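# Stow earphones in chest drawer and close it

## Task

Place the coiled earphones inside the small chest's open drawer, then push the drawer shut, keeping the chest standing upright in its original spot.

## Robot and tools

Robot: two arms, left_arm and right_arm, each with six revolute joints and a two-finger parallel gripper. In the scene frame the left base sits at (0, +0.300, 0) m and the right base at (0, -0.300, 0) m, both unrotated, with +z up. Scene frame: origin at table-top height midway between the bases, +x out over the table, +y toward the left arm. Arm names do not match image left/right.

Row layout (used by execute_actions and move): one flat list of 14 numbers covering both arms, always all 14 even if one arm is idle. First 7 are left_arm, next 7 right_arm. Within each arm the order is: shoulder (joint2), elbow (joint3), waist (joint1), wrist pitch (joint4), wrist yaw (joint5), wrist roll (joint6), then gripper opening. The six joint numbers are absolute target angles in radians, not offsets. Stated ranges: shoulder 0.000 to 3.142, elbow 0.000 to 3.142, waist -2.618 to 3.054, wrist pitch -1.571 to 1.571, wrist yaw -1.571 to 1.571, wrist roll -2.094 to 2.094. Real ends may differ by up to 0.059 rad; a target more than 0.059 past a stated end (and farther out than the current angle) gets the call refused, and over-range targets are clipped, sometimes reported as "joint sent to its limit". Opening is an absolute command from -1 (closed, 0 mm between pads) to +1 (fully open, about 87 mm); 0 gives about 43 mm, +0.5 about 69, -0.5 about 18. Sending 0 is a real command, so to leave a gripper alone repeat its current command.

Tools:
- execute_actions(actions, cameras): actions is a list of actions; each action is a list of 1 to 15 rows, each row run for one 1/30 s step, the last row held to fill 15 steps (0.5 s). An empty list just reports state and images. Per step each joint's target is kept within 0.339 rad (waist, shoulder, elbow) or 2.2 rad (wrist joints) of its measured angle, and targets that would shift a gripper more than 200 mm are scaled back, so far goals need several actions.
- move(target, speed, blend, opening_speed, blocking, cameras): target is one 14-number row or a list of up to 15 rows (whole list within 10 s). All joints interpolate together, so grippers travel on curves and nothing is avoided. speed is in rad/s for the joint with farthest to go, 0.01 to 12.57, default 0.5; one value or one per target. blend (rad) rounds corners between listed targets. opening_speed (per second on the -1..+1 scale, at least 0.2) ramps the fingers. blocking=false returns after about 0.5 s while the move continues; a new move replaces a running one. The result adds a "move:" line: done, off_target (resting more than 0.035 rad from target), moving, held, or fault, plus limits=held if steps were withheld. done does not mean no contact.
- wait(seconds 0 to 10, cameras): lets time pass holding the last commands.
- stop(cameras): brakes a running move.
- zoom_image(camera, region): region [x0, y0, x1, y1] in pixels of that camera's latest image, at most 504 by 504; camera is one of cam_head_left, cam_head_right, cam_left_wrist, cam_right_wrist (all 896x504).
- read_manual(section): licence text only.
- finished_scene(scene): integer number of the scene being ended; irreversible, and the goal must hold without the robot.

Results: end_effector_position (m) and end_effector_quat_wxyz are in each arm's own base frame (subtract the base offset in y to get scene coordinates); they can be off by a few cm, more when stretched. The point is between the finger pads, fingers along the gripper +z, closing along its y. Joint positions and Joint velocities: per arm the six joints in the order above plus gripper position (0 closed to 1 open). "within noise" means the arm is still. Joint targets shows what the joints are currently driven to; resend these to hold still. Tool commands shows gripper commands. grip_measured reads on the -1..+1 scale; to hold something, command roughly 0.04 below the reading at first contact (less for a lighter grip). Joint torques are in N m, include gravity, have offsets, and joints 1 to 3 wrap sign beyond ±28. "joint command not followed" means the clearance check altered targets. Action-call results also list joint angles at some steps.

Cameras: two fixed head cameras and one on each wrist; calibration (K, distortion, world-to-camera transforms) is given per camera and may be off by a couple of degrees and millimetres. Wrist images may lag while moving.

Cautions: friction and gravity can leave joints short or past target, and tiny turns may not happen. Do not knock the chest over or shove it; close the drawer gently. Do not drop the earphones from height or release them while moving, and never let anything leave the table. Avoid fast contact and aiming far past a surface, which presses hard. Keep the two arms from colliding or gripping each other's fingers. Long holding, stretching or pushing against something heats motors: MOTOR HOT warns at 75 °C, at 90 °C the arm folds and goes idle, at 100 °C it collapses. Loose objects may occasionally be nudged by outside disturbances.

Each tool is called after "Emit:" by a JSON object that holds its "op" and its "data", one argument or row to a line.

## Session

Emit:
{"op": "execute_actions", "data": {
  "actions": []
}}

Emit:
{"op": "zoom_image", "data": {
  "camera": "cam_head_left",
  "region": [360, 100, 560, 290]
}}

Scene clock: 0.00 s.
left_arm: end_effector_position=(+0.3803, +0.0480, +0.0695) grip_measured=+1.000 end_effector_quat_wxyz=(+0.595, -0.087, +0.795, +0.083) | right_arm: end_effector_position=(+0.3872, -0.0228, +0.0527) grip_measured=+0.985 end_effector_quat_wxyz=(+0.554, +0.060, +0.830, +0.012)
Joint names: [shoulder, elbow, waist, wrist pitch, wrist yaw, wrist roll]
Joint positions: left_arm=[1.498 0.358 0.036 0.852 -0.203 -0.03 1] | right_arm=[1.524 0.432 -0.08 0.695 -0.027 0.082 0.992]
Joint velocities: within noise
Joint torques (N m): no reading
Motor temperatures (°C): left_arm=[27 27 25 24 25 24 29] | right_arm=[23 24 24 24 25 25 26]
Heat: left arm: 29 °C; right arm: 26 °C.
Joint targets: left_arm=[1.490 0.367 0.036 0.856 -0.204 -0.030] | right_arm=[1.520 0.439 -0.080 0.691 -0.027 0.083]
Tool commands: left_gripper/opening=+1.0 right_gripper/opening=+1.0
camera_calibration:
cam_left_wrist: T_world_to_cam=[[0.239185, -0.970565, -0.0281917, -0.0451565], [-0.890488, -0.207691, -0.404841, 0.401541], [0.387069, 0.121936, -0.913953, 0.0476278], [0, 0, 0, 1]] pos_world=[0.349933, 0.0337619, 0.204817]
cam_right_wrist: T_world_to_cam=[[-0.0677046, -0.993542, -0.0910558, 0.00709846], [-0.951814, 0.0916819, -0.292652, 0.406832], [0.29911, 0.0668542, -0.951874, 0.0763299], [0, 0, 0, 1]] pos_world=[0.364878, -0.0353495, 0.192363]

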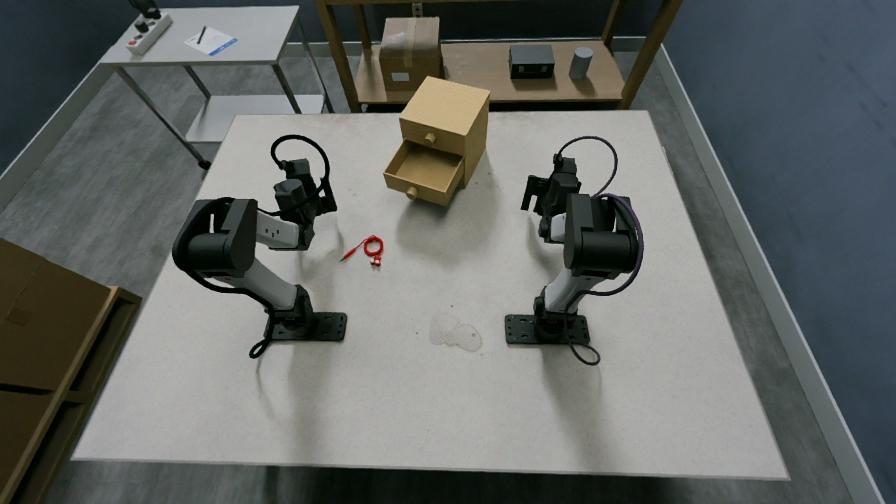

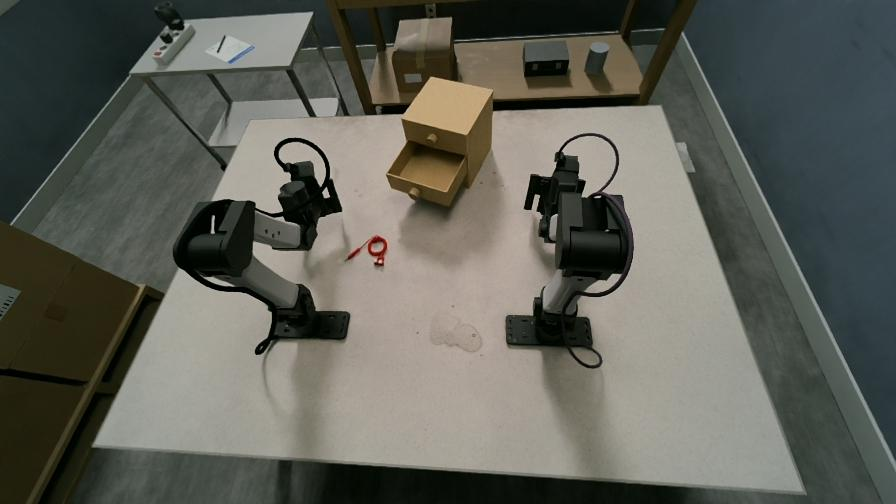

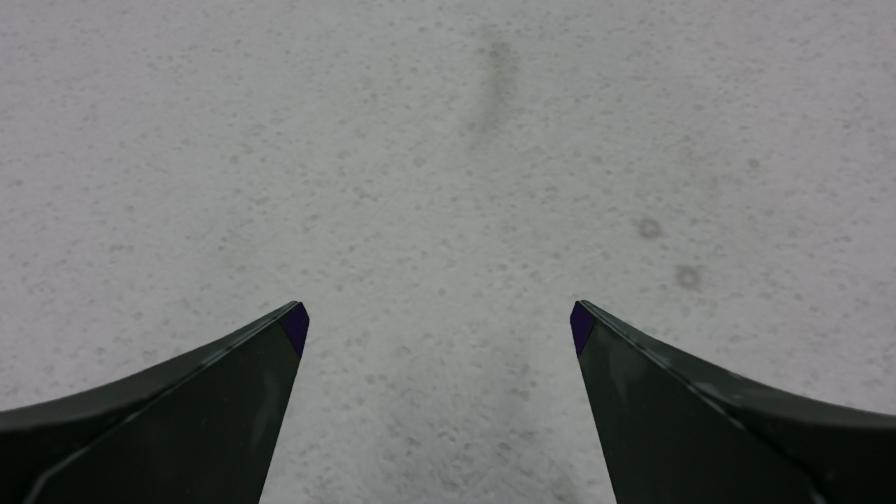

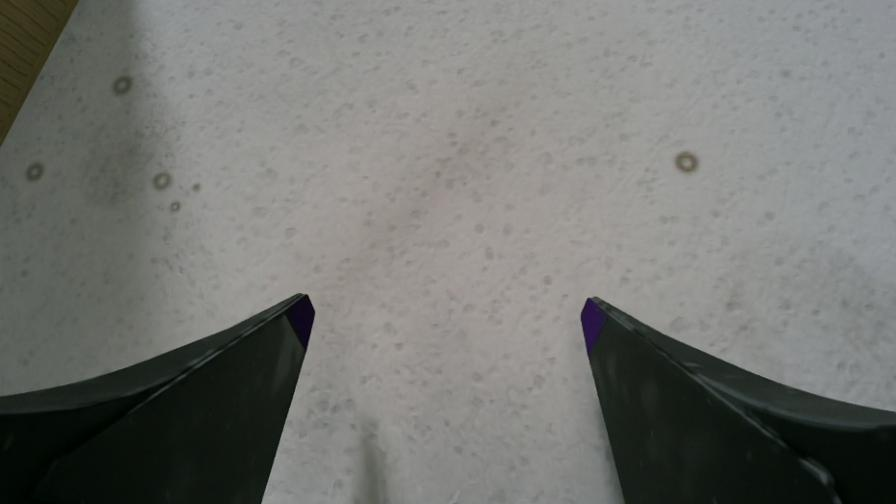

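Scaled by 2.520 from the camera's 896x504 image, which has a finer 1280x720 frame.

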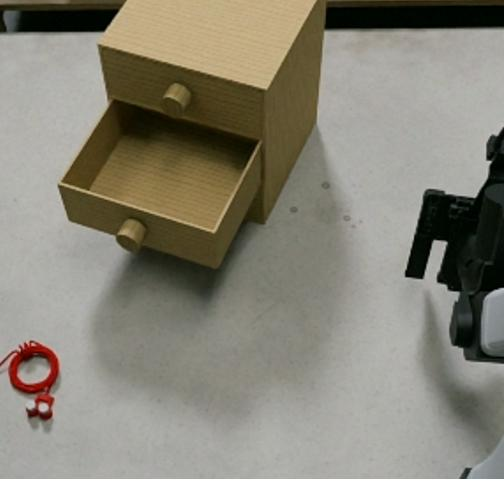

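Emit:
{"op": "move", "data": {
  "target": [1.767,1.45,-0.513,-1.245,0,0,1,1.52,0.439,-0.08,0.691,-0.027,0.083,-1],
  "speed": 1.0,
  "cameras": ["cam_head_left","cam_left_wrist"]
}}

Scene clock: 4.17 s.
left_arm: end_effector_position=(+0.2467, -0.1341, +0.0993) grip_measured=+1.000 end_effector_quat_wxyz=(+0.006, +0.247, +0.969, +0.007) | right_arm: end_effector_position=(+0.3872, -0.0228, +0.0527) grip_measured=-1.000 end_effector_quat_wxyz=(+0.554, +0.060, +0.830, +0.012)
Joint names: [shoulder, elbow, waist, wrist pitch, wrist yaw, wrist roll]
Joint positions: left_arm=[1.759 1.424 -0.507 -1.228 -0.017 -0.008 1] | right_arm=[1.524 0.432 -0.08 0.695 -0.027 0.082 0]
Joint velocities: within noise
Joint torques (N m): left_arm=[-8.57 8.17 -0.4 0.2 0.19 0.24] | right_arm=[-6.09 7.01 0.01 2.01 0.11 -0.08]
Motor temperatures (°C): left_arm=[27 28 25 24 25 24 29] | right_arm=[23 24 24 25 25 25 26]
Heat: left arm: 29 °C; right arm: 26 °C.
Joint targets: left_arm=[1.767 1.450 -0.513 -1.245 0.000 0.000] | right_arm=[1.520 0.439 -0.080 0.691 -0.027 0.083]
move: done
camera_calibration:
cam_left_wrist: T_world_to_cam=[[-0.477375, -0.878513, -0.0181315, -0.00110382], [-0.577305, 0.298012, 0.760202, 0.131657], [-0.662444, 0.373369, -0.649433, 0.415115], [0, 0, 0, 1]] pos_world=[0.35047, -0.195196, 0.169483]
Images, in order (width x height): cam_head_left 896x504, cam_left_wrist 896x504.

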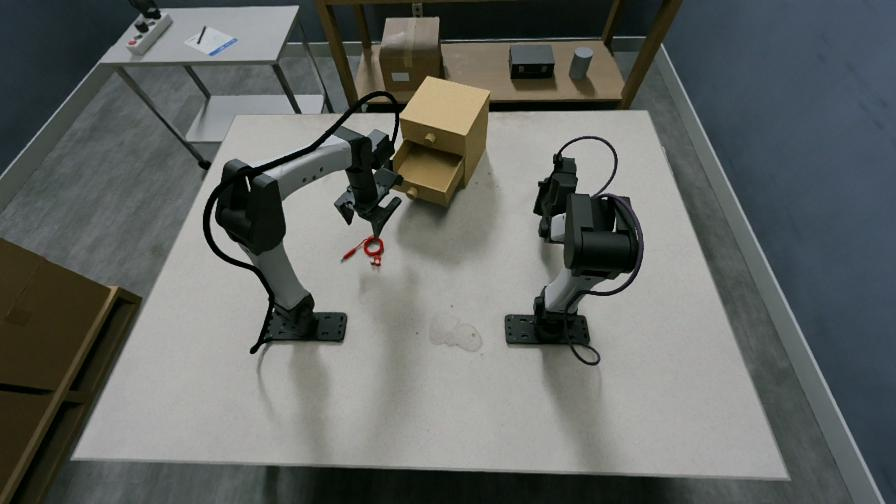

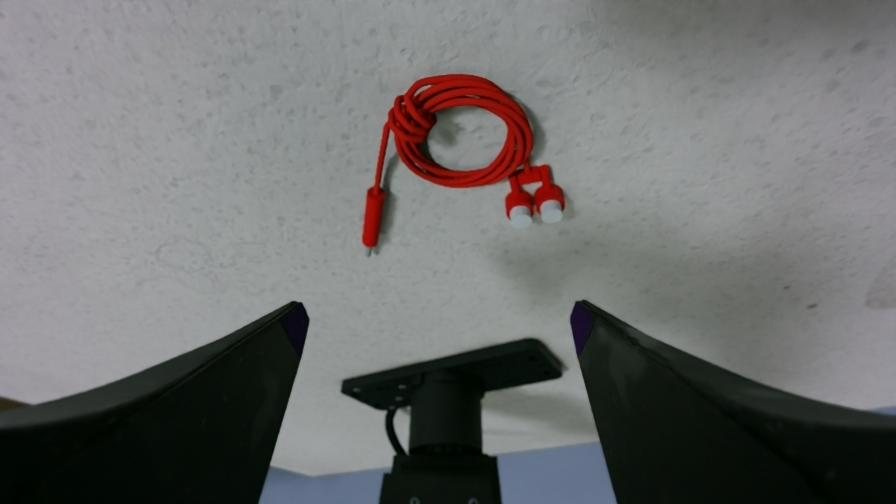

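Emit:
{"op": "move", "data": {
  "target": [
    [1.65,1.155,-0.385,-1.07,0.01,-1.57,0.6,1.52,0.439,-0.08,0.691,-0.027,0.083,-1],
    [1.722,1.02,-0.385,-0.86,0.01,-1.57,0.6,1.52,0.439,-0.08,0.691,-0.027,0.083,-1]
  ],
  "speed": [1.0,0.35],
  "cameras": ["cam_head_left","cam_left_wrist"]
}}

Scene clock: 7.83 s.
left_arm: end_effector_position=(+0.2471, -0.1471, +0.0175) grip_measured=+0.600 end_effector_quat_wxyz=(-0.001, -0.552, +0.834, -0.001) | right_arm: end_effector_position=(+0.3872, -0.0228, +0.0527) grip_measured=-1.000 end_effector_quat_wxyz=(+0.554, +0.060, +0.830, +0.012)
Joint names: [shoulder, elbow, waist, wrist pitch, wrist yaw, wrist roll]
Joint positions: left_arm=[1.711 1.029 -0.39 -0.888 0.002 -1.559 0.8] | right_arm=[1.524 0.432 -0.08 0.695 -0.027 0.082 0]
Joint velocities: within noise
Joint torques (N m): left_arm=[-7.16 4.66 0.61 0.59 0.03 0.02] | right_arm=[-6.15 6.95 -0.03 2 0.1 -0.09]
Motor temperatures (°C): left_arm=[28 28 25 24 25 24 29] | right_arm=[23 25 24 26 25 25 26]
Heat: left arm: 29 °C; right arm: 26 °C.
Joint targets: left_arm=[1.722 1.020 -0.385 -0.860 0.010 -1.570] | right_arm=[1.520 0.439 -0.080 0.691 -0.027 0.083]
move: done
camera_calibration:
cam_left_wrist: T_world_to_cam=[[0.920571, -0.390573, -0.00129402, -0.287727], [-0.249709, -0.591098, 0.766974, -0.0138829], [-0.300324, -0.705731, -0.641677, 0.11876], [0, 0, 0, 1]] pos_world=[0.297073, -0.0367721, 0.0864809]
Images, in order (width x height): cam_head_left 896x504, cam_left_wrist 896x504.

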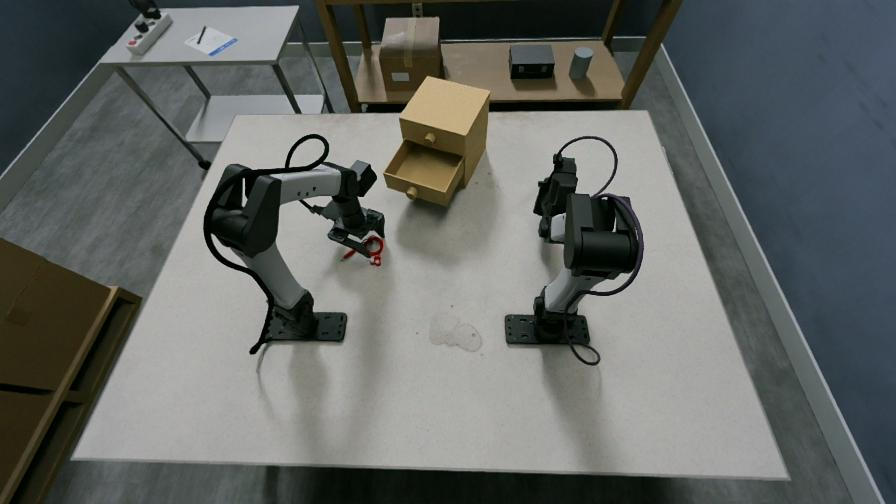

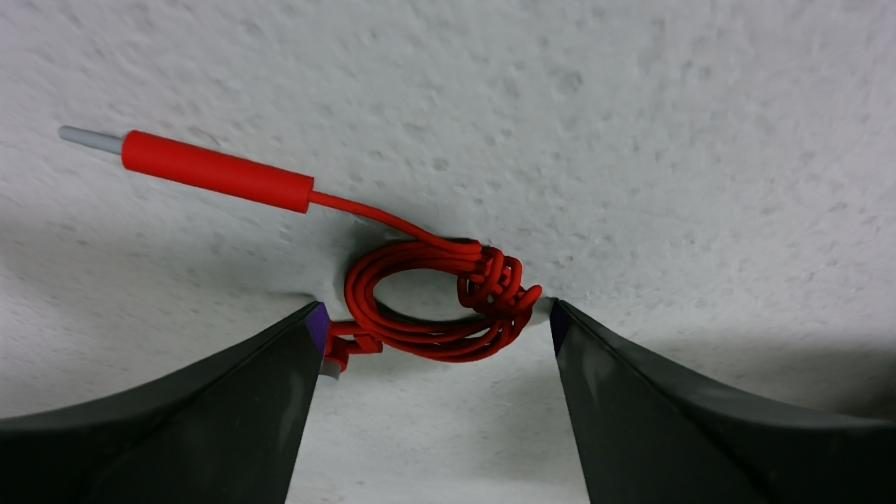

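Emit:
{"op": "move", "data": {
  "target": [
    [1.738,0.99,-0.36,-0.80,0.01,-1.57,0.6,1.52,0.439,-0.08,0.691,-0.027,0.083,-1],
    [1.738,0.99,-0.36,-0.80,0.01,-1.57,-1,1.52,0.439,-0.08,0.691,-0.027,0.083,-1]
  ],
  "speed": 0.3,
  "opening_speed": 1.5,
  "cameras": ["cam_left_wrist"]
}}

Scene clock: 10.10 s.
left_arm: end_effector_position=(+0.2585, -0.1523, +0.0156) grip_measured=-0.779 end_effector_quat_wxyz=(-0.003, -0.561, +0.827, -0.034) | right_arm: end_effector_position=(+0.3872, -0.0228, +0.0527) grip_measured=-1.000 end_effector_quat_wxyz=(+0.554, +0.060, +0.830, +0.012)
Joint names: [shoulder, elbow, waist, wrist pitch, wrist yaw, wrist roll]
Joint positions: left_arm=[1.712 1.012 -0.368 -0.817 0.044 -1.561 0.11] | right_arm=[1.524 0.432 -0.08 0.695 -0.027 0.082 0]
Joint velocities: within noise
Joint torques (N m): left_arm=[-5.67 3.62 0.8 0.57 -0.39 0.05] | right_arm=[-6.13 6.99 0.01 2.01 0.1 -0.09]
Motor temperatures (°C): left_arm=[28 28 25 24 25 24 29] | right_arm=[23 25 24 27 25 25 26]
Heat: left arm: 29 °C; right arm: 27 °C.
Joint targets: left_arm=[1.738 0.990 -0.360 -0.800 0.010 -1.570] | right_arm=[1.520 0.439 -0.080 0.691 -0.027 0.083]
move: done; target 2's new numbers were sent with left_arm's wrist pitch 0.069 rad from that target
camera_calibration:
cam_left_wrist: T_world_to_cam=[[0.928827, -0.366899, 0.0516247, -0.299585], [-0.262014, -0.551913, 0.791669, -0.00390409], [-0.26197, -0.748851, -0.608765, 0.100257], [0, 0, 0, 1]] pos_world=[0.303504, -0.0369948, 0.0795894]
Images, in order (width x height): cam_left_wrist 896x504.

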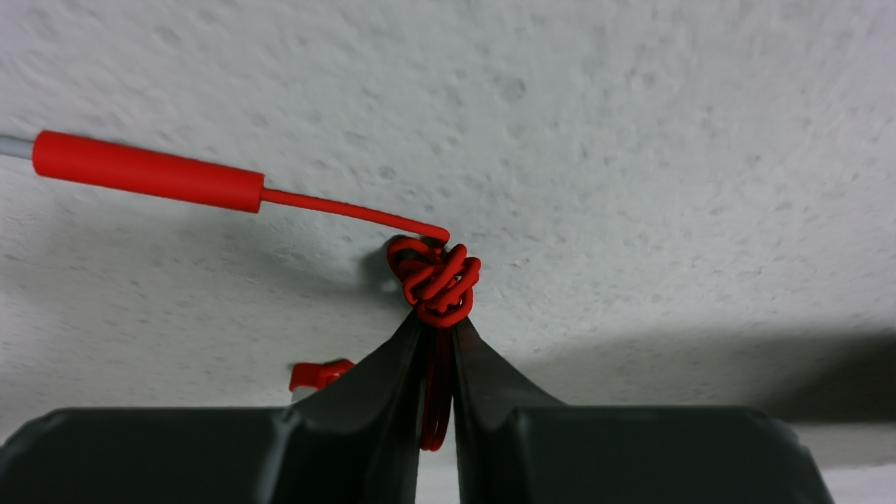

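Emit:
{"op": "move", "data": {
  "target": [
    [1.618,1.466,-0.37,-1.419,0,-1.57,-1,1.52,0.439,-0.08,0.691,-0.027,0.083,-1],
    [1.5,1.492,-0.6,-0.842,0,0,-1,1.52,0.439,-0.08,0.691,-0.027,0.083,-1],
    [1.94,1.965,-0.6,-0.85,0,0,-1,1.52,0.439,-0.08,0.691,-0.027,0.083,-1]
  ],
  "speed": [0.7,0.9,0.5]
}}

Emit:
{"op": "zoom_image", "data": {
  "camera": "cam_head_left",
  "region": [340, 80, 520, 260]
}}

Scene clock: 15.07 s.
left_arm: end_effector_position=(+0.4041, -0.2761, +0.2021) grip_measured=-0.832 end_effector_quat_wxyz=(+0.327, +0.273, +0.898, -0.109) | right_arm: end_effector_position=(+0.3872, -0.0228, +0.0527) grip_measured=-1.000 end_effector_quat_wxyz=(+0.554, +0.060, +0.830, +0.012)
Joint names: [shoulder, elbow, waist, wrist pitch, wrist yaw, wrist roll]
Joint positions: left_arm=[1.937 1.934 -0.593 -0.864 0.016 -0.009 0.084] | right_arm=[1.524 0.432 -0.08 0.695 -0.027 0.082 0]
Joint velocities: within noise
Joint torques (N m): left_arm=[-12.1 9.47 -0.51 1.6 -0.15 0.24] | right_arm=[-6.09 6.97 -0.01 2 0.1 -0.08]
Motor temperatures (°C): left_arm=[29 29 25 24 25 24 29] | right_arm=[24 25 24 28 25 25 26]
Heat: left arm: 29 °C; right arm: 28 °C.
Joint targets: left_arm=[1.940 1.965 -0.600 -0.850 0.000 0.000] | right_arm=[1.520 0.439 -0.080 0.691 -0.027 0.083]
move: done
camera_calibration:
cam_left_wrist: T_world_to_cam=[[-0.560055, -0.828276, 0.01724, -0.00865506], [-0.815084, 0.55462, 0.167434, 0.473495], [-0.148243, 0.0797201, -0.985733, 0.418319], [0, 0, 0, 1]] pos_world=[0.443104, -0.303127, 0.33322]
cam_right_wrist: T_world_to_cam=[[-0.0677046, -0.993542, -0.0910558, 0.00709846], [-0.951814, 0.0916819, -0.292652, 0.406832], [0.29911, 0.0668542, -0.951874, 0.0763299], [0, 0, 0, 1]] pos_world=[0.364878, -0.0353495, 0.192363]

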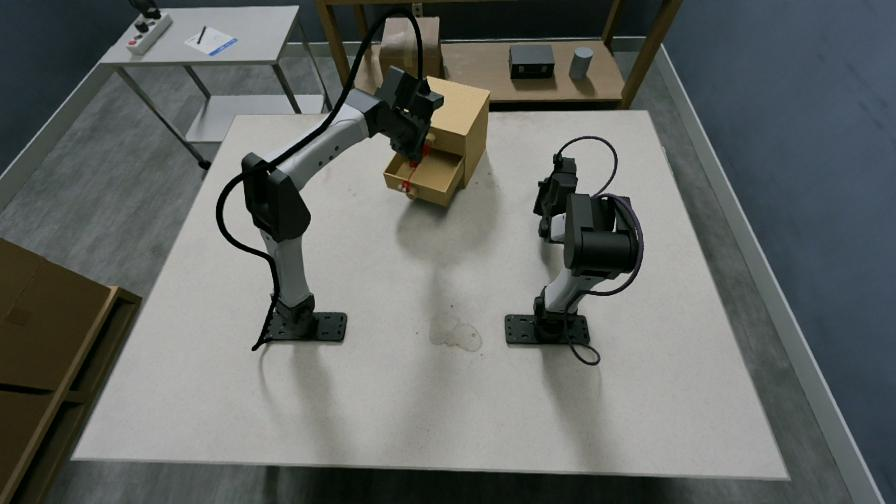

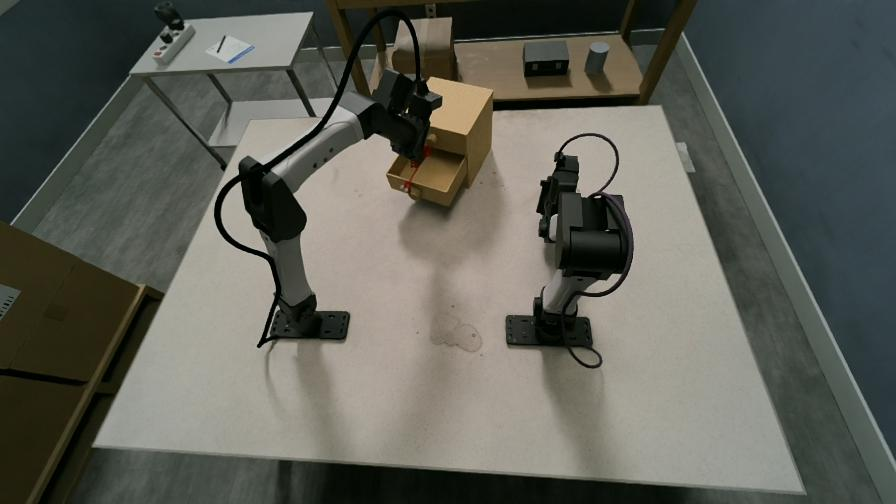

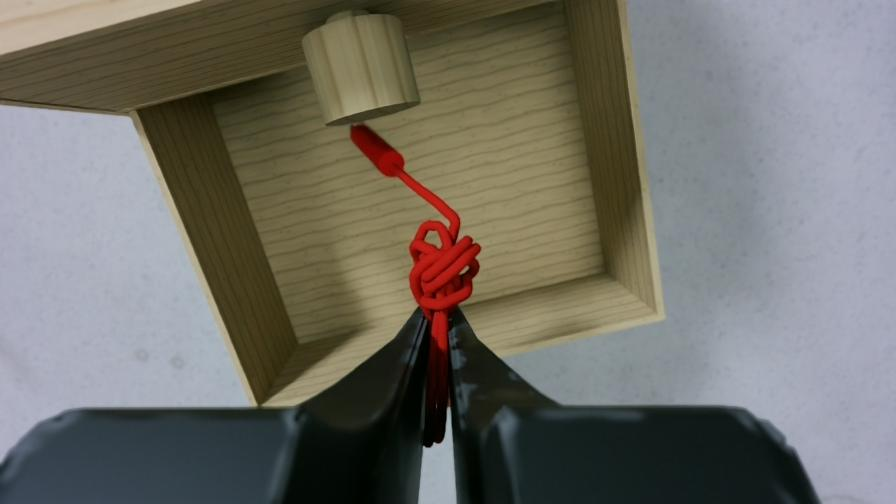

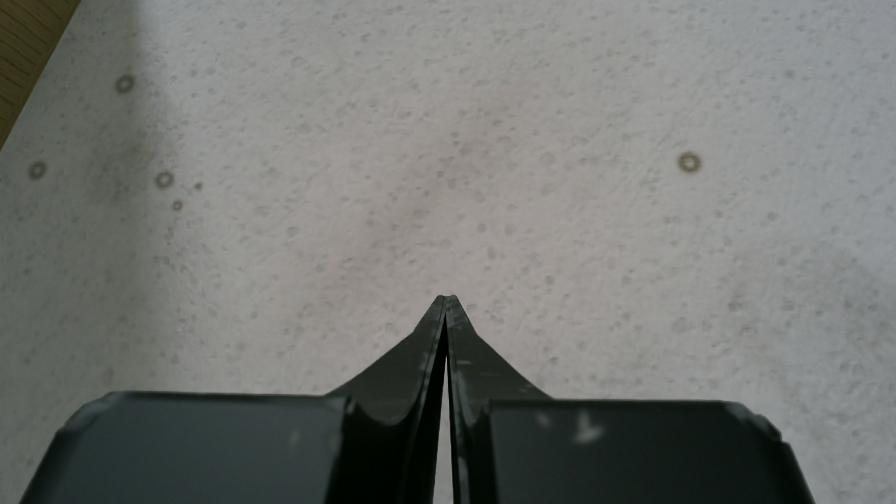

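Scaled by 2.800 from the camera's 896x504 image, which has a finer 1280x720 frame.

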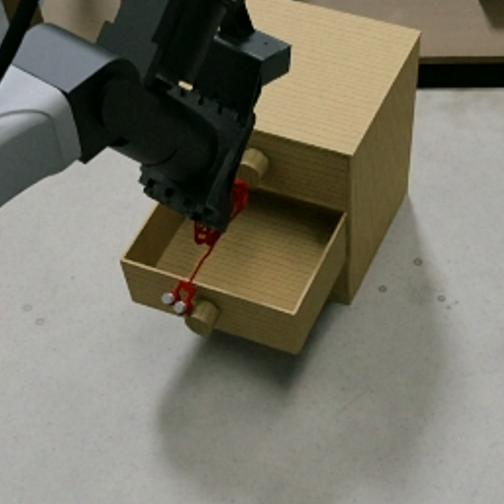

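Emit:
{"op": "move", "data": {
  "target": [2.06,2.115,-0.647,-0.89,0,0.6,-1,1.52,0.439,-0.08,0.691,-0.027,0.083,-1],
  "speed": 0.5,
  "cameras": ["cam_head_left","cam_head_right","cam_left_wrist"]
}}

Emit:
{"op": "zoom_image", "data": {
  "camera": "cam_head_left",
  "region": [340, 80, 520, 260]
}}

Emit:
{"op": "zoom_image", "data": {
  "camera": "cam_head_right",
  "region": [340, 80, 520, 260]
}}

Scene clock: 17.90 s.
left_arm: end_effector_position=(+0.4327, -0.2969, +0.2053) grip_measured=-0.832 end_effector_quat_wxyz=(+0.353, +0.542, +0.762, -0.016) | right_arm: end_effector_position=(+0.3872, -0.0228, +0.0527) grip_measured=-1.000 end_effector_quat_wxyz=(+0.554, +0.060, +0.830, +0.012)
Joint names: [shoulder, elbow, waist, wrist pitch, wrist yaw, wrist roll]
Joint positions: left_arm=[2.052 2.084 -0.64 -0.881 0.016 0.59 0.084] | right_arm=[1.524 0.432 -0.08 0.695 -0.027 0.082 0]
Joint velocities: within noise
Joint torques (N m): left_arm=[-12.56 9.42 -0.47 1.38 -0.11 0.21] | right_arm=[-6.12 6.99 -0.03 2 0.1 -0.07]
Motor temperatures (°C): left_arm=[30 29 25 25 25 24 29] | right_arm=[24 25 24 28 25 25 26]
Heat: left arm: 30 °C; right arm: 28 °C.
Joint targets: left_arm=[2.060 2.115 -0.647 -0.890 0.000 0.600] | right_arm=[1.520 0.439 -0.080 0.691 -0.027 0.083]
move: done
camera_calibration:
cam_left_wrist: T_world_to_cam=[[-0.836894, -0.413382, -0.358781, 0.31015], [-0.505147, 0.83572, 0.215402, 0.447275], [0.210797, 0.361506, -0.908228, 0.339692], [0, 0, 0, 1]] pos_world=[0.413896, -0.368386, 0.32345]
Images, in order (width x height): cam_head_left 896x504, cam_head_right 896x504, cam_left_wrist 896x504.

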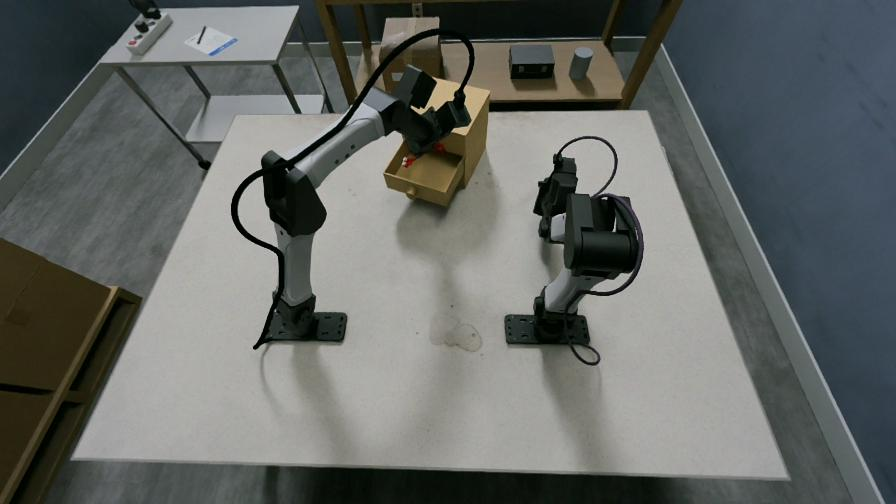

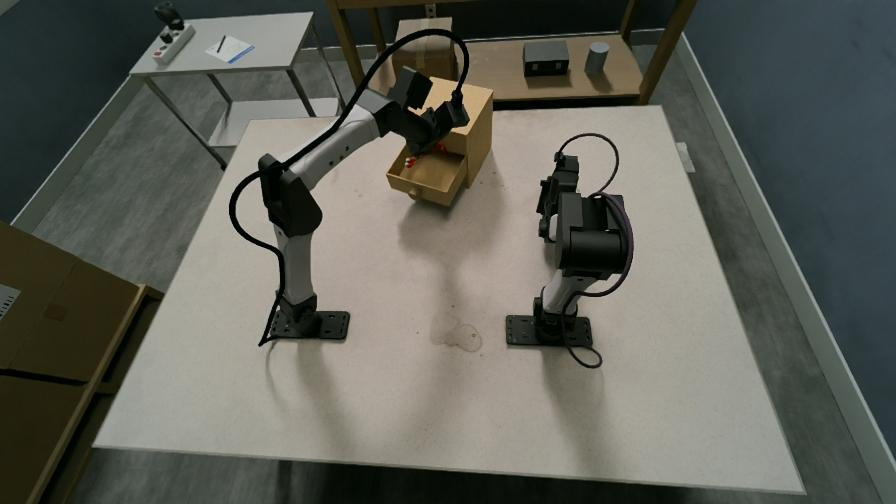

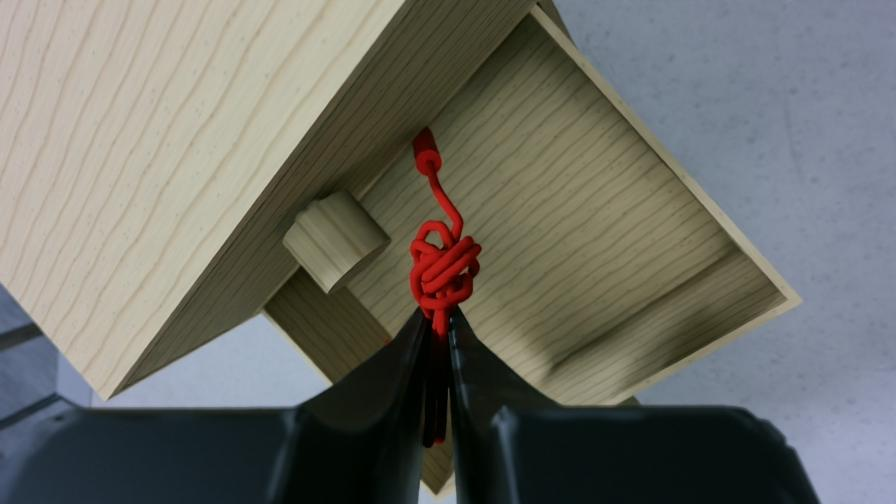

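Scaled by 2.800 from the camera's 896x504 image, which has a finer 1280x720 frame.

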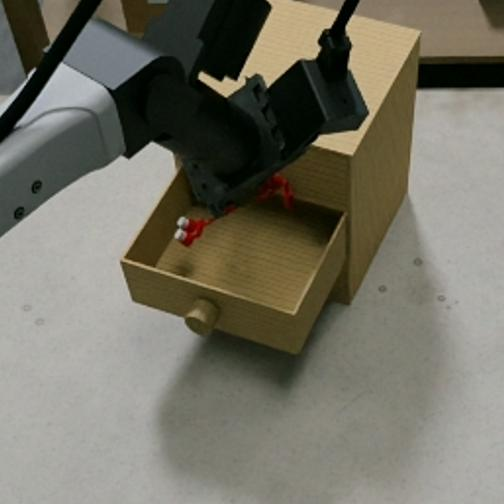

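Scaled by 2.800 from the camera's 896x504 image, which has a finer 1280x720 frame.

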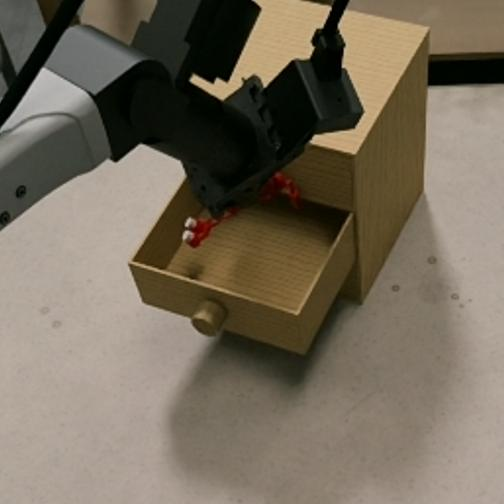

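Emit:
{"op": "move", "data": {
  "target": [
    [2.06,2.115,-0.69,-0.89,0,0.6,-1,1.52,0.439,-0.08,0.691,-0.027,0.083,-1],
    [2.042,1.75,-0.69,-0.55,0,0.6,-1,1.52,0.439,-0.08,0.691,-0.027,0.083,-1]
  ],
  "speed": 0.35,
  "cameras": ["cam_head_left","cam_head_right","cam_left_wrist"]
}}

Emit:
{"op": "zoom_image", "data": {
  "camera": "cam_head_right",
  "region": [340, 80, 520, 260]
}}

Scene clock: 20.20 s.
left_arm: end_effector_position=(+0.4198, -0.3193, +0.1185) grip_measured=-0.832 end_effector_quat_wxyz=(+0.339, +0.564, +0.753, -0.022) | right_arm: end_effector_position=(+0.3872, -0.0228, +0.0527) grip_measured=-1.000 end_effector_quat_wxyz=(+0.554, +0.060, +0.830, +0.012)
Joint names: [shoulder, elbow, waist, wrist pitch, wrist yaw, wrist roll]
Joint positions: left_arm=[2.052 1.752 -0.69 -0.578 0.012 0.591 0.084] | right_arm=[1.524 0.432 -0.08 0.695 -0.027 0.082 0]
Joint velocities: within noise
Joint torques (N m): left_arm=[-14.61 6.83 0.18 1.72 -0.08 0.21] | right_arm=[-6.13 7.04 -0.01 2.01 0.09 -0.08]
Motor temperatures (°C): left_arm=[31 29 25 25 25 24 29] | right_arm=[24 25 24 29 25 25 26]
Heat: left arm: 31 °C; right arm: 29 °C.
Joint targets: left_arm=[2.042 1.750 -0.690 -0.550 0.000 0.600] | right_arm=[1.520 0.439 -0.080 0.691 -0.027 0.083]
move: done
camera_calibration:
cam_left_wrist: T_world_to_cam=[[-0.863131, -0.364515, -0.349476, 0.284619], [-0.45931, 0.854295, 0.243341, 0.461478], [0.209854, 0.370553, -0.904794, 0.274561], [0, 0, 0, 1]] pos_world=[0.400007, -0.39223, 0.235592]
Images, in order (width x height): cam_head_left 896x504, cam_head_right 896x504, cam_left_wrist 896x504.

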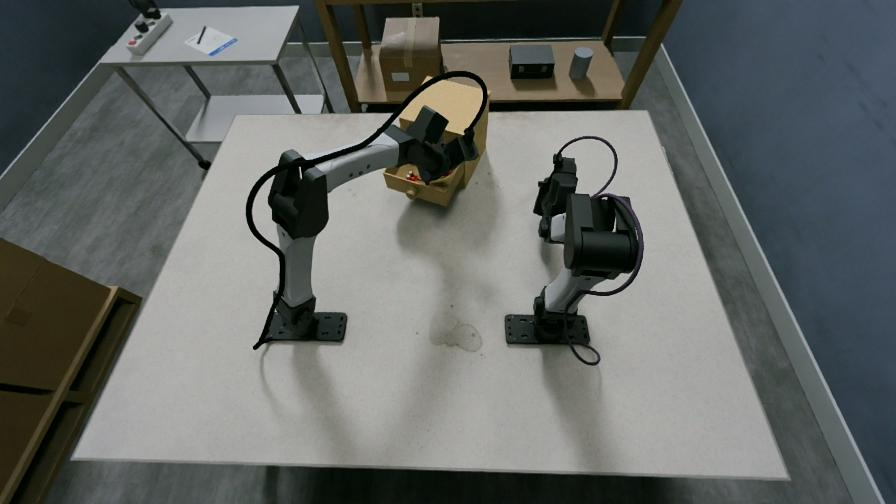

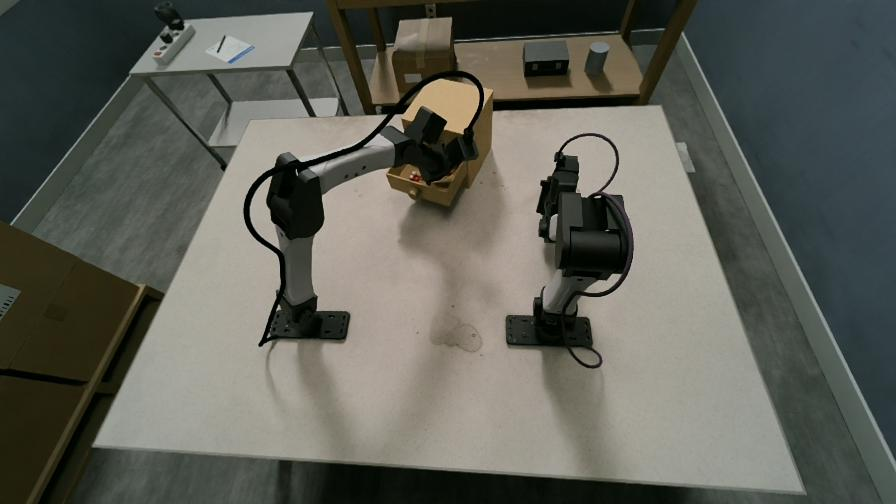

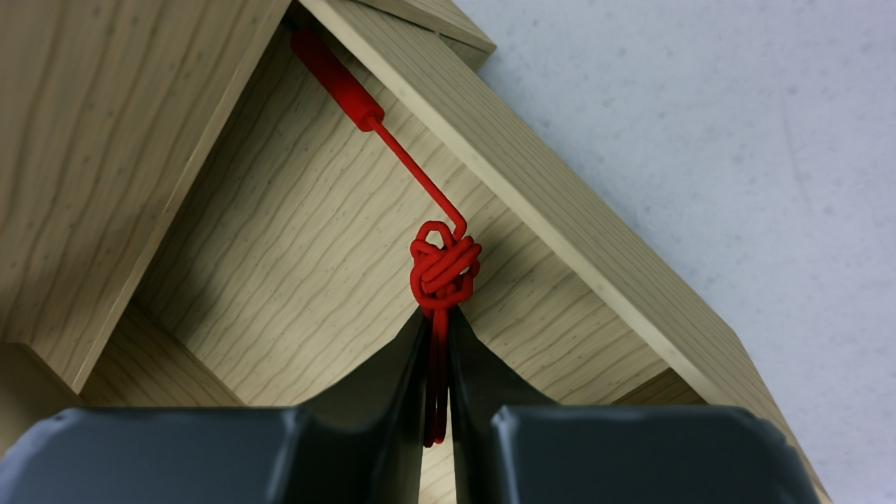

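Scaled by 2.800 from the camera's 896x504 image, which has a finer 1280x720 frame.

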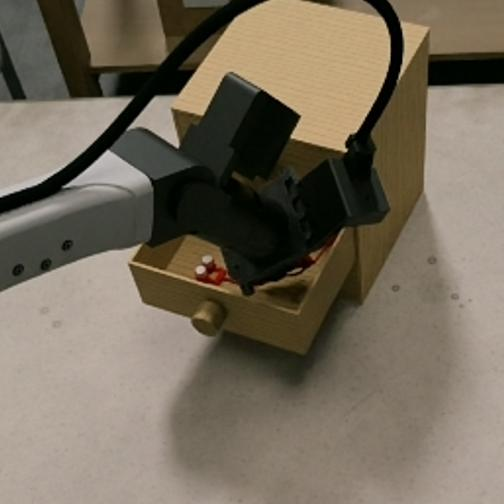

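Emit:
{"op": "move", "data": {
  "target": [
    [2.042,1.68,-0.685,-0.485,0,0.6,-1,1.52,0.439,-0.08,0.691,-0.027,0.083,-1],
    [2.042,1.68,-0.685,-0.485,0,0.6,-0.2,1.52,0.439,-0.08,0.691,-0.027,0.083,-1]
  ],
  "speed": 0.3,
  "opening_speed": 1,
  "cameras": ["cam_left_wrist"]
}}

Scene clock: 22.33 s.
left_arm: end_effector_position=(+0.4310, -0.3175, +0.1101) grip_measured=-0.200 end_effector_quat_wxyz=(+0.361, +0.557, +0.748, -0.009) | right_arm: end_effector_position=(+0.3872, -0.0228, +0.0527) grip_measured=-1.000 end_effector_quat_wxyz=(+0.554, +0.060, +0.830, +0.012)
Joint names: [shoulder, elbow, waist, wrist pitch, wrist yaw, wrist roll]
Joint positions: left_arm=[2.052 1.692 -0.683 -0.474 -0.013 0.601 0.4] | right_arm=[1.524 0.432 -0.08 0.695 -0.027 0.082 0]
Joint velocities: within noise
Joint torques (N m): left_arm=[-14.65 5.98 -0.01 1.38 0.2 0.1] | right_arm=[-6.12 6.94 -0.05 2.01 0.09 -0.08]
Motor temperatures (°C): left_arm=[32 30 25 25 25 24 29] | right_arm=[24 26 24 29 25 25 26]
Heat: left arm: 32 °C; right arm: 29 °C.
Joint targets: left_arm=[2.042 1.680 -0.685 -0.485 0.000 0.600] | right_arm=[1.520 0.439 -0.080 0.691 -0.027 0.083]
move: done
camera_calibration:
cam_left_wrist: T_world_to_cam=[[-0.838406, -0.381244, -0.389524, 0.280434], [-0.484584, 0.848539, 0.21251, 0.479647], [0.249508, 0.366926, -0.896165, 0.244823], [0, 0, 0, 1]] pos_world=[0.406461, -0.389918, 0.226708]
Images, in order (width x height): cam_left_wrist 896x504.

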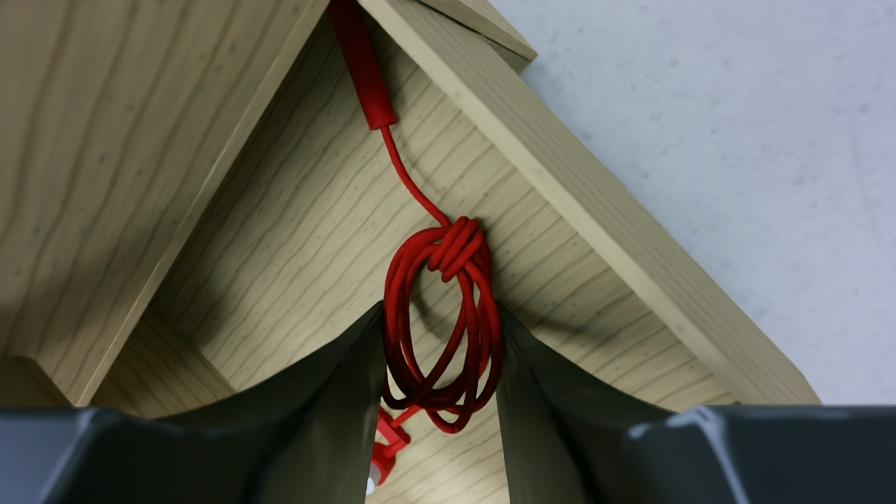

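Emit:
{"op": "move", "data": {
  "target": [
    [2.042,1.68,-0.685,-0.485,0,0.6,0.15,1.52,0.439,-0.08,0.691,-0.027,0.083,-1],
    [2.042,1.75,-0.685,-0.55,0,0.6,0.15,1.52,0.439,-0.08,0.691,-0.027,0.083,-1],
    [2.06,2.115,-0.685,-0.89,0,0.6,0.15,1.52,0.439,-0.08,0.691,-0.027,0.083,-1],
    [1.5,1.8,-0.6,-0.842,0,0,0.15,1.52,0.439,-0.08,0.691,-0.027,0.083,-1]
  ],
  "speed": [0.3,0.3,0.5,0.8]
}}

Emit:
{"op": "zoom_image", "data": {
  "camera": "cam_head_right",
  "region": [340, 80, 520, 260]
}}

Scene clock: 25.80 s.
left_arm: end_effector_position=(+0.3375, -0.2307, +0.3371) grip_measured=+0.150 end_effector_quat_wxyz=(+0.462, +0.262, +0.836, -0.136) | right_arm: end_effector_position=(+0.3872, -0.0228, +0.0527) grip_measured=-1.000 end_effector_quat_wxyz=(+0.554, +0.060, +0.830, +0.012)
Joint names: [shoulder, elbow, waist, wrist pitch, wrist yaw, wrist roll]
Joint positions: left_arm=[1.509 1.805 -0.607 -0.861 -0.015 0.009 0.575] | right_arm=[1.524 0.432 -0.08 0.695 -0.027 0.082 0]
Joint velocities: within noise
Joint torques (N m): left_arm=[-8.29 6.09 0.8 1.96 0.18 0.05] | right_arm=[-6.11 6.99 -0.06 2 0.1 -0.08]
Motor temperatures (°C): left_arm=[33 30 25 26 25 24 29] | right_arm=[24 26 24 29 25 25 26]
Heat: left arm: 33 °C; right arm: 29 °C.
Joint targets: left_arm=[1.500 1.800 -0.600 -0.842 0.000 0.000] | right_arm=[1.520 0.439 -0.080 0.691 -0.027 0.083]
move: done
camera_calibration:
cam_left_wrist: T_world_to_cam=[[-0.562334, -0.826762, -0.0156472, 0.00152266], [-0.818321, 0.559114, -0.1332, 0.474825], [0.118873, -0.0620985, -0.990966, 0.416785], [0, 0, 0, 1]] pos_world=[0.339871, -0.23834, 0.47629]
cam_right_wrist: T_world_to_cam=[[-0.0677046, -0.993542, -0.0910558, 0.00709846], [-0.951814, 0.0916819, -0.292652, 0.406832], [0.29911, 0.0668542, -0.951874, 0.0763299], [0, 0, 0, 1]] pos_world=[0.364878, -0.0353495, 0.192363]

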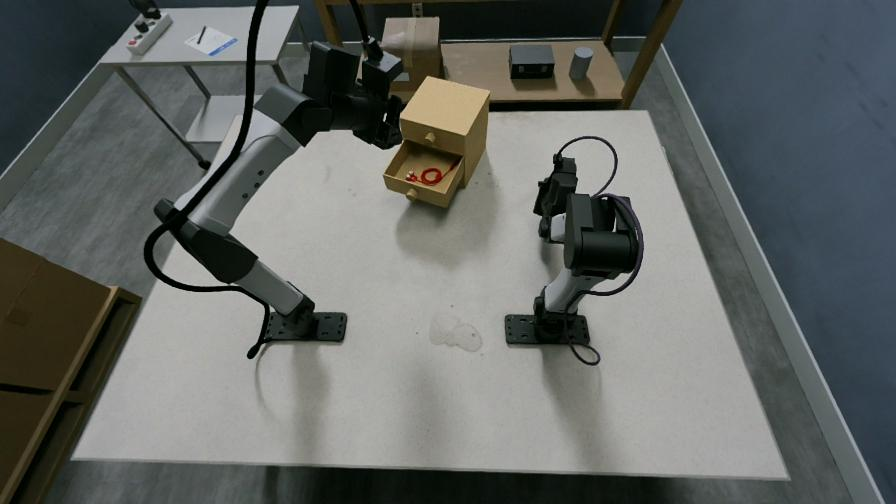

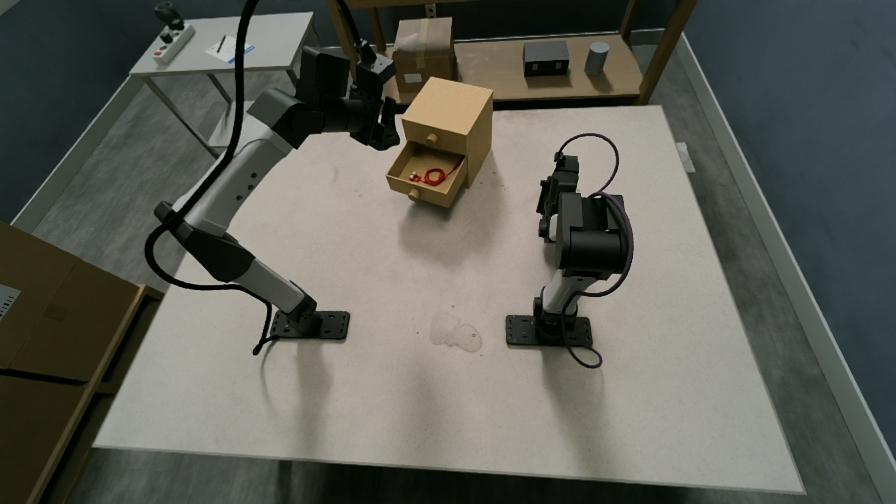

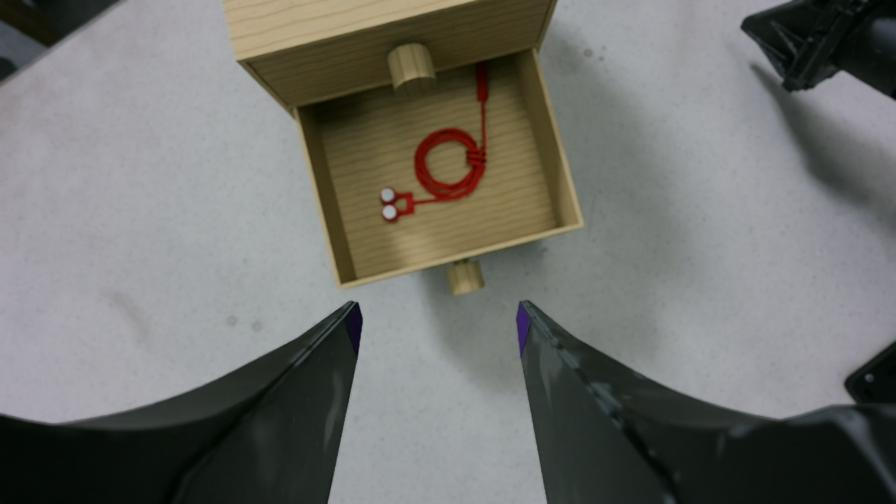

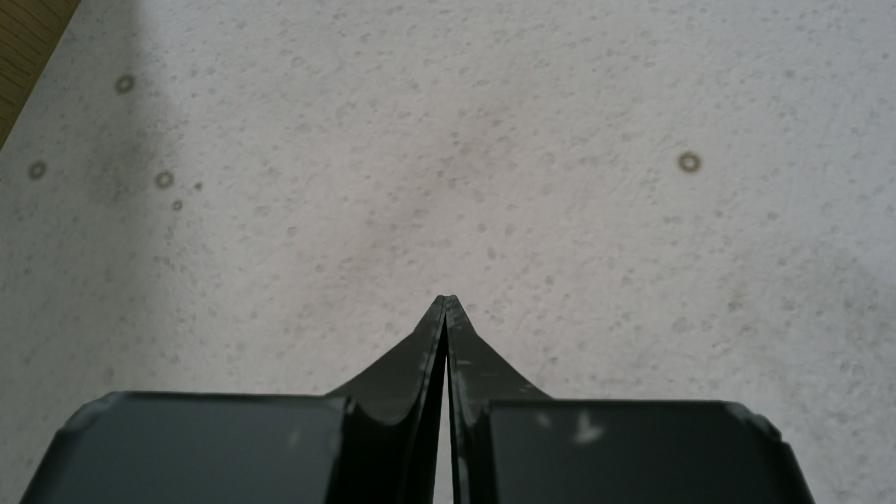

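Scaled by 2.800 from the camera's 896x504 image, which has a finer 1280x720 frame.

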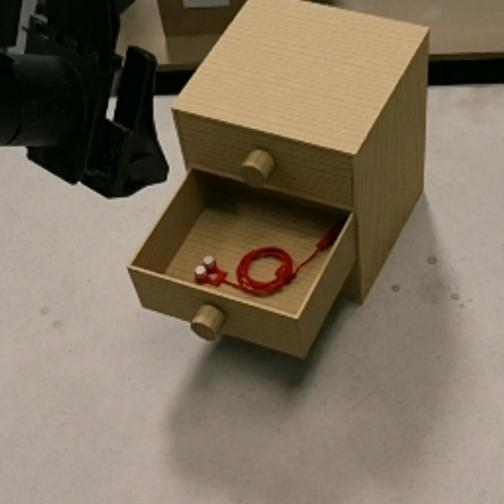

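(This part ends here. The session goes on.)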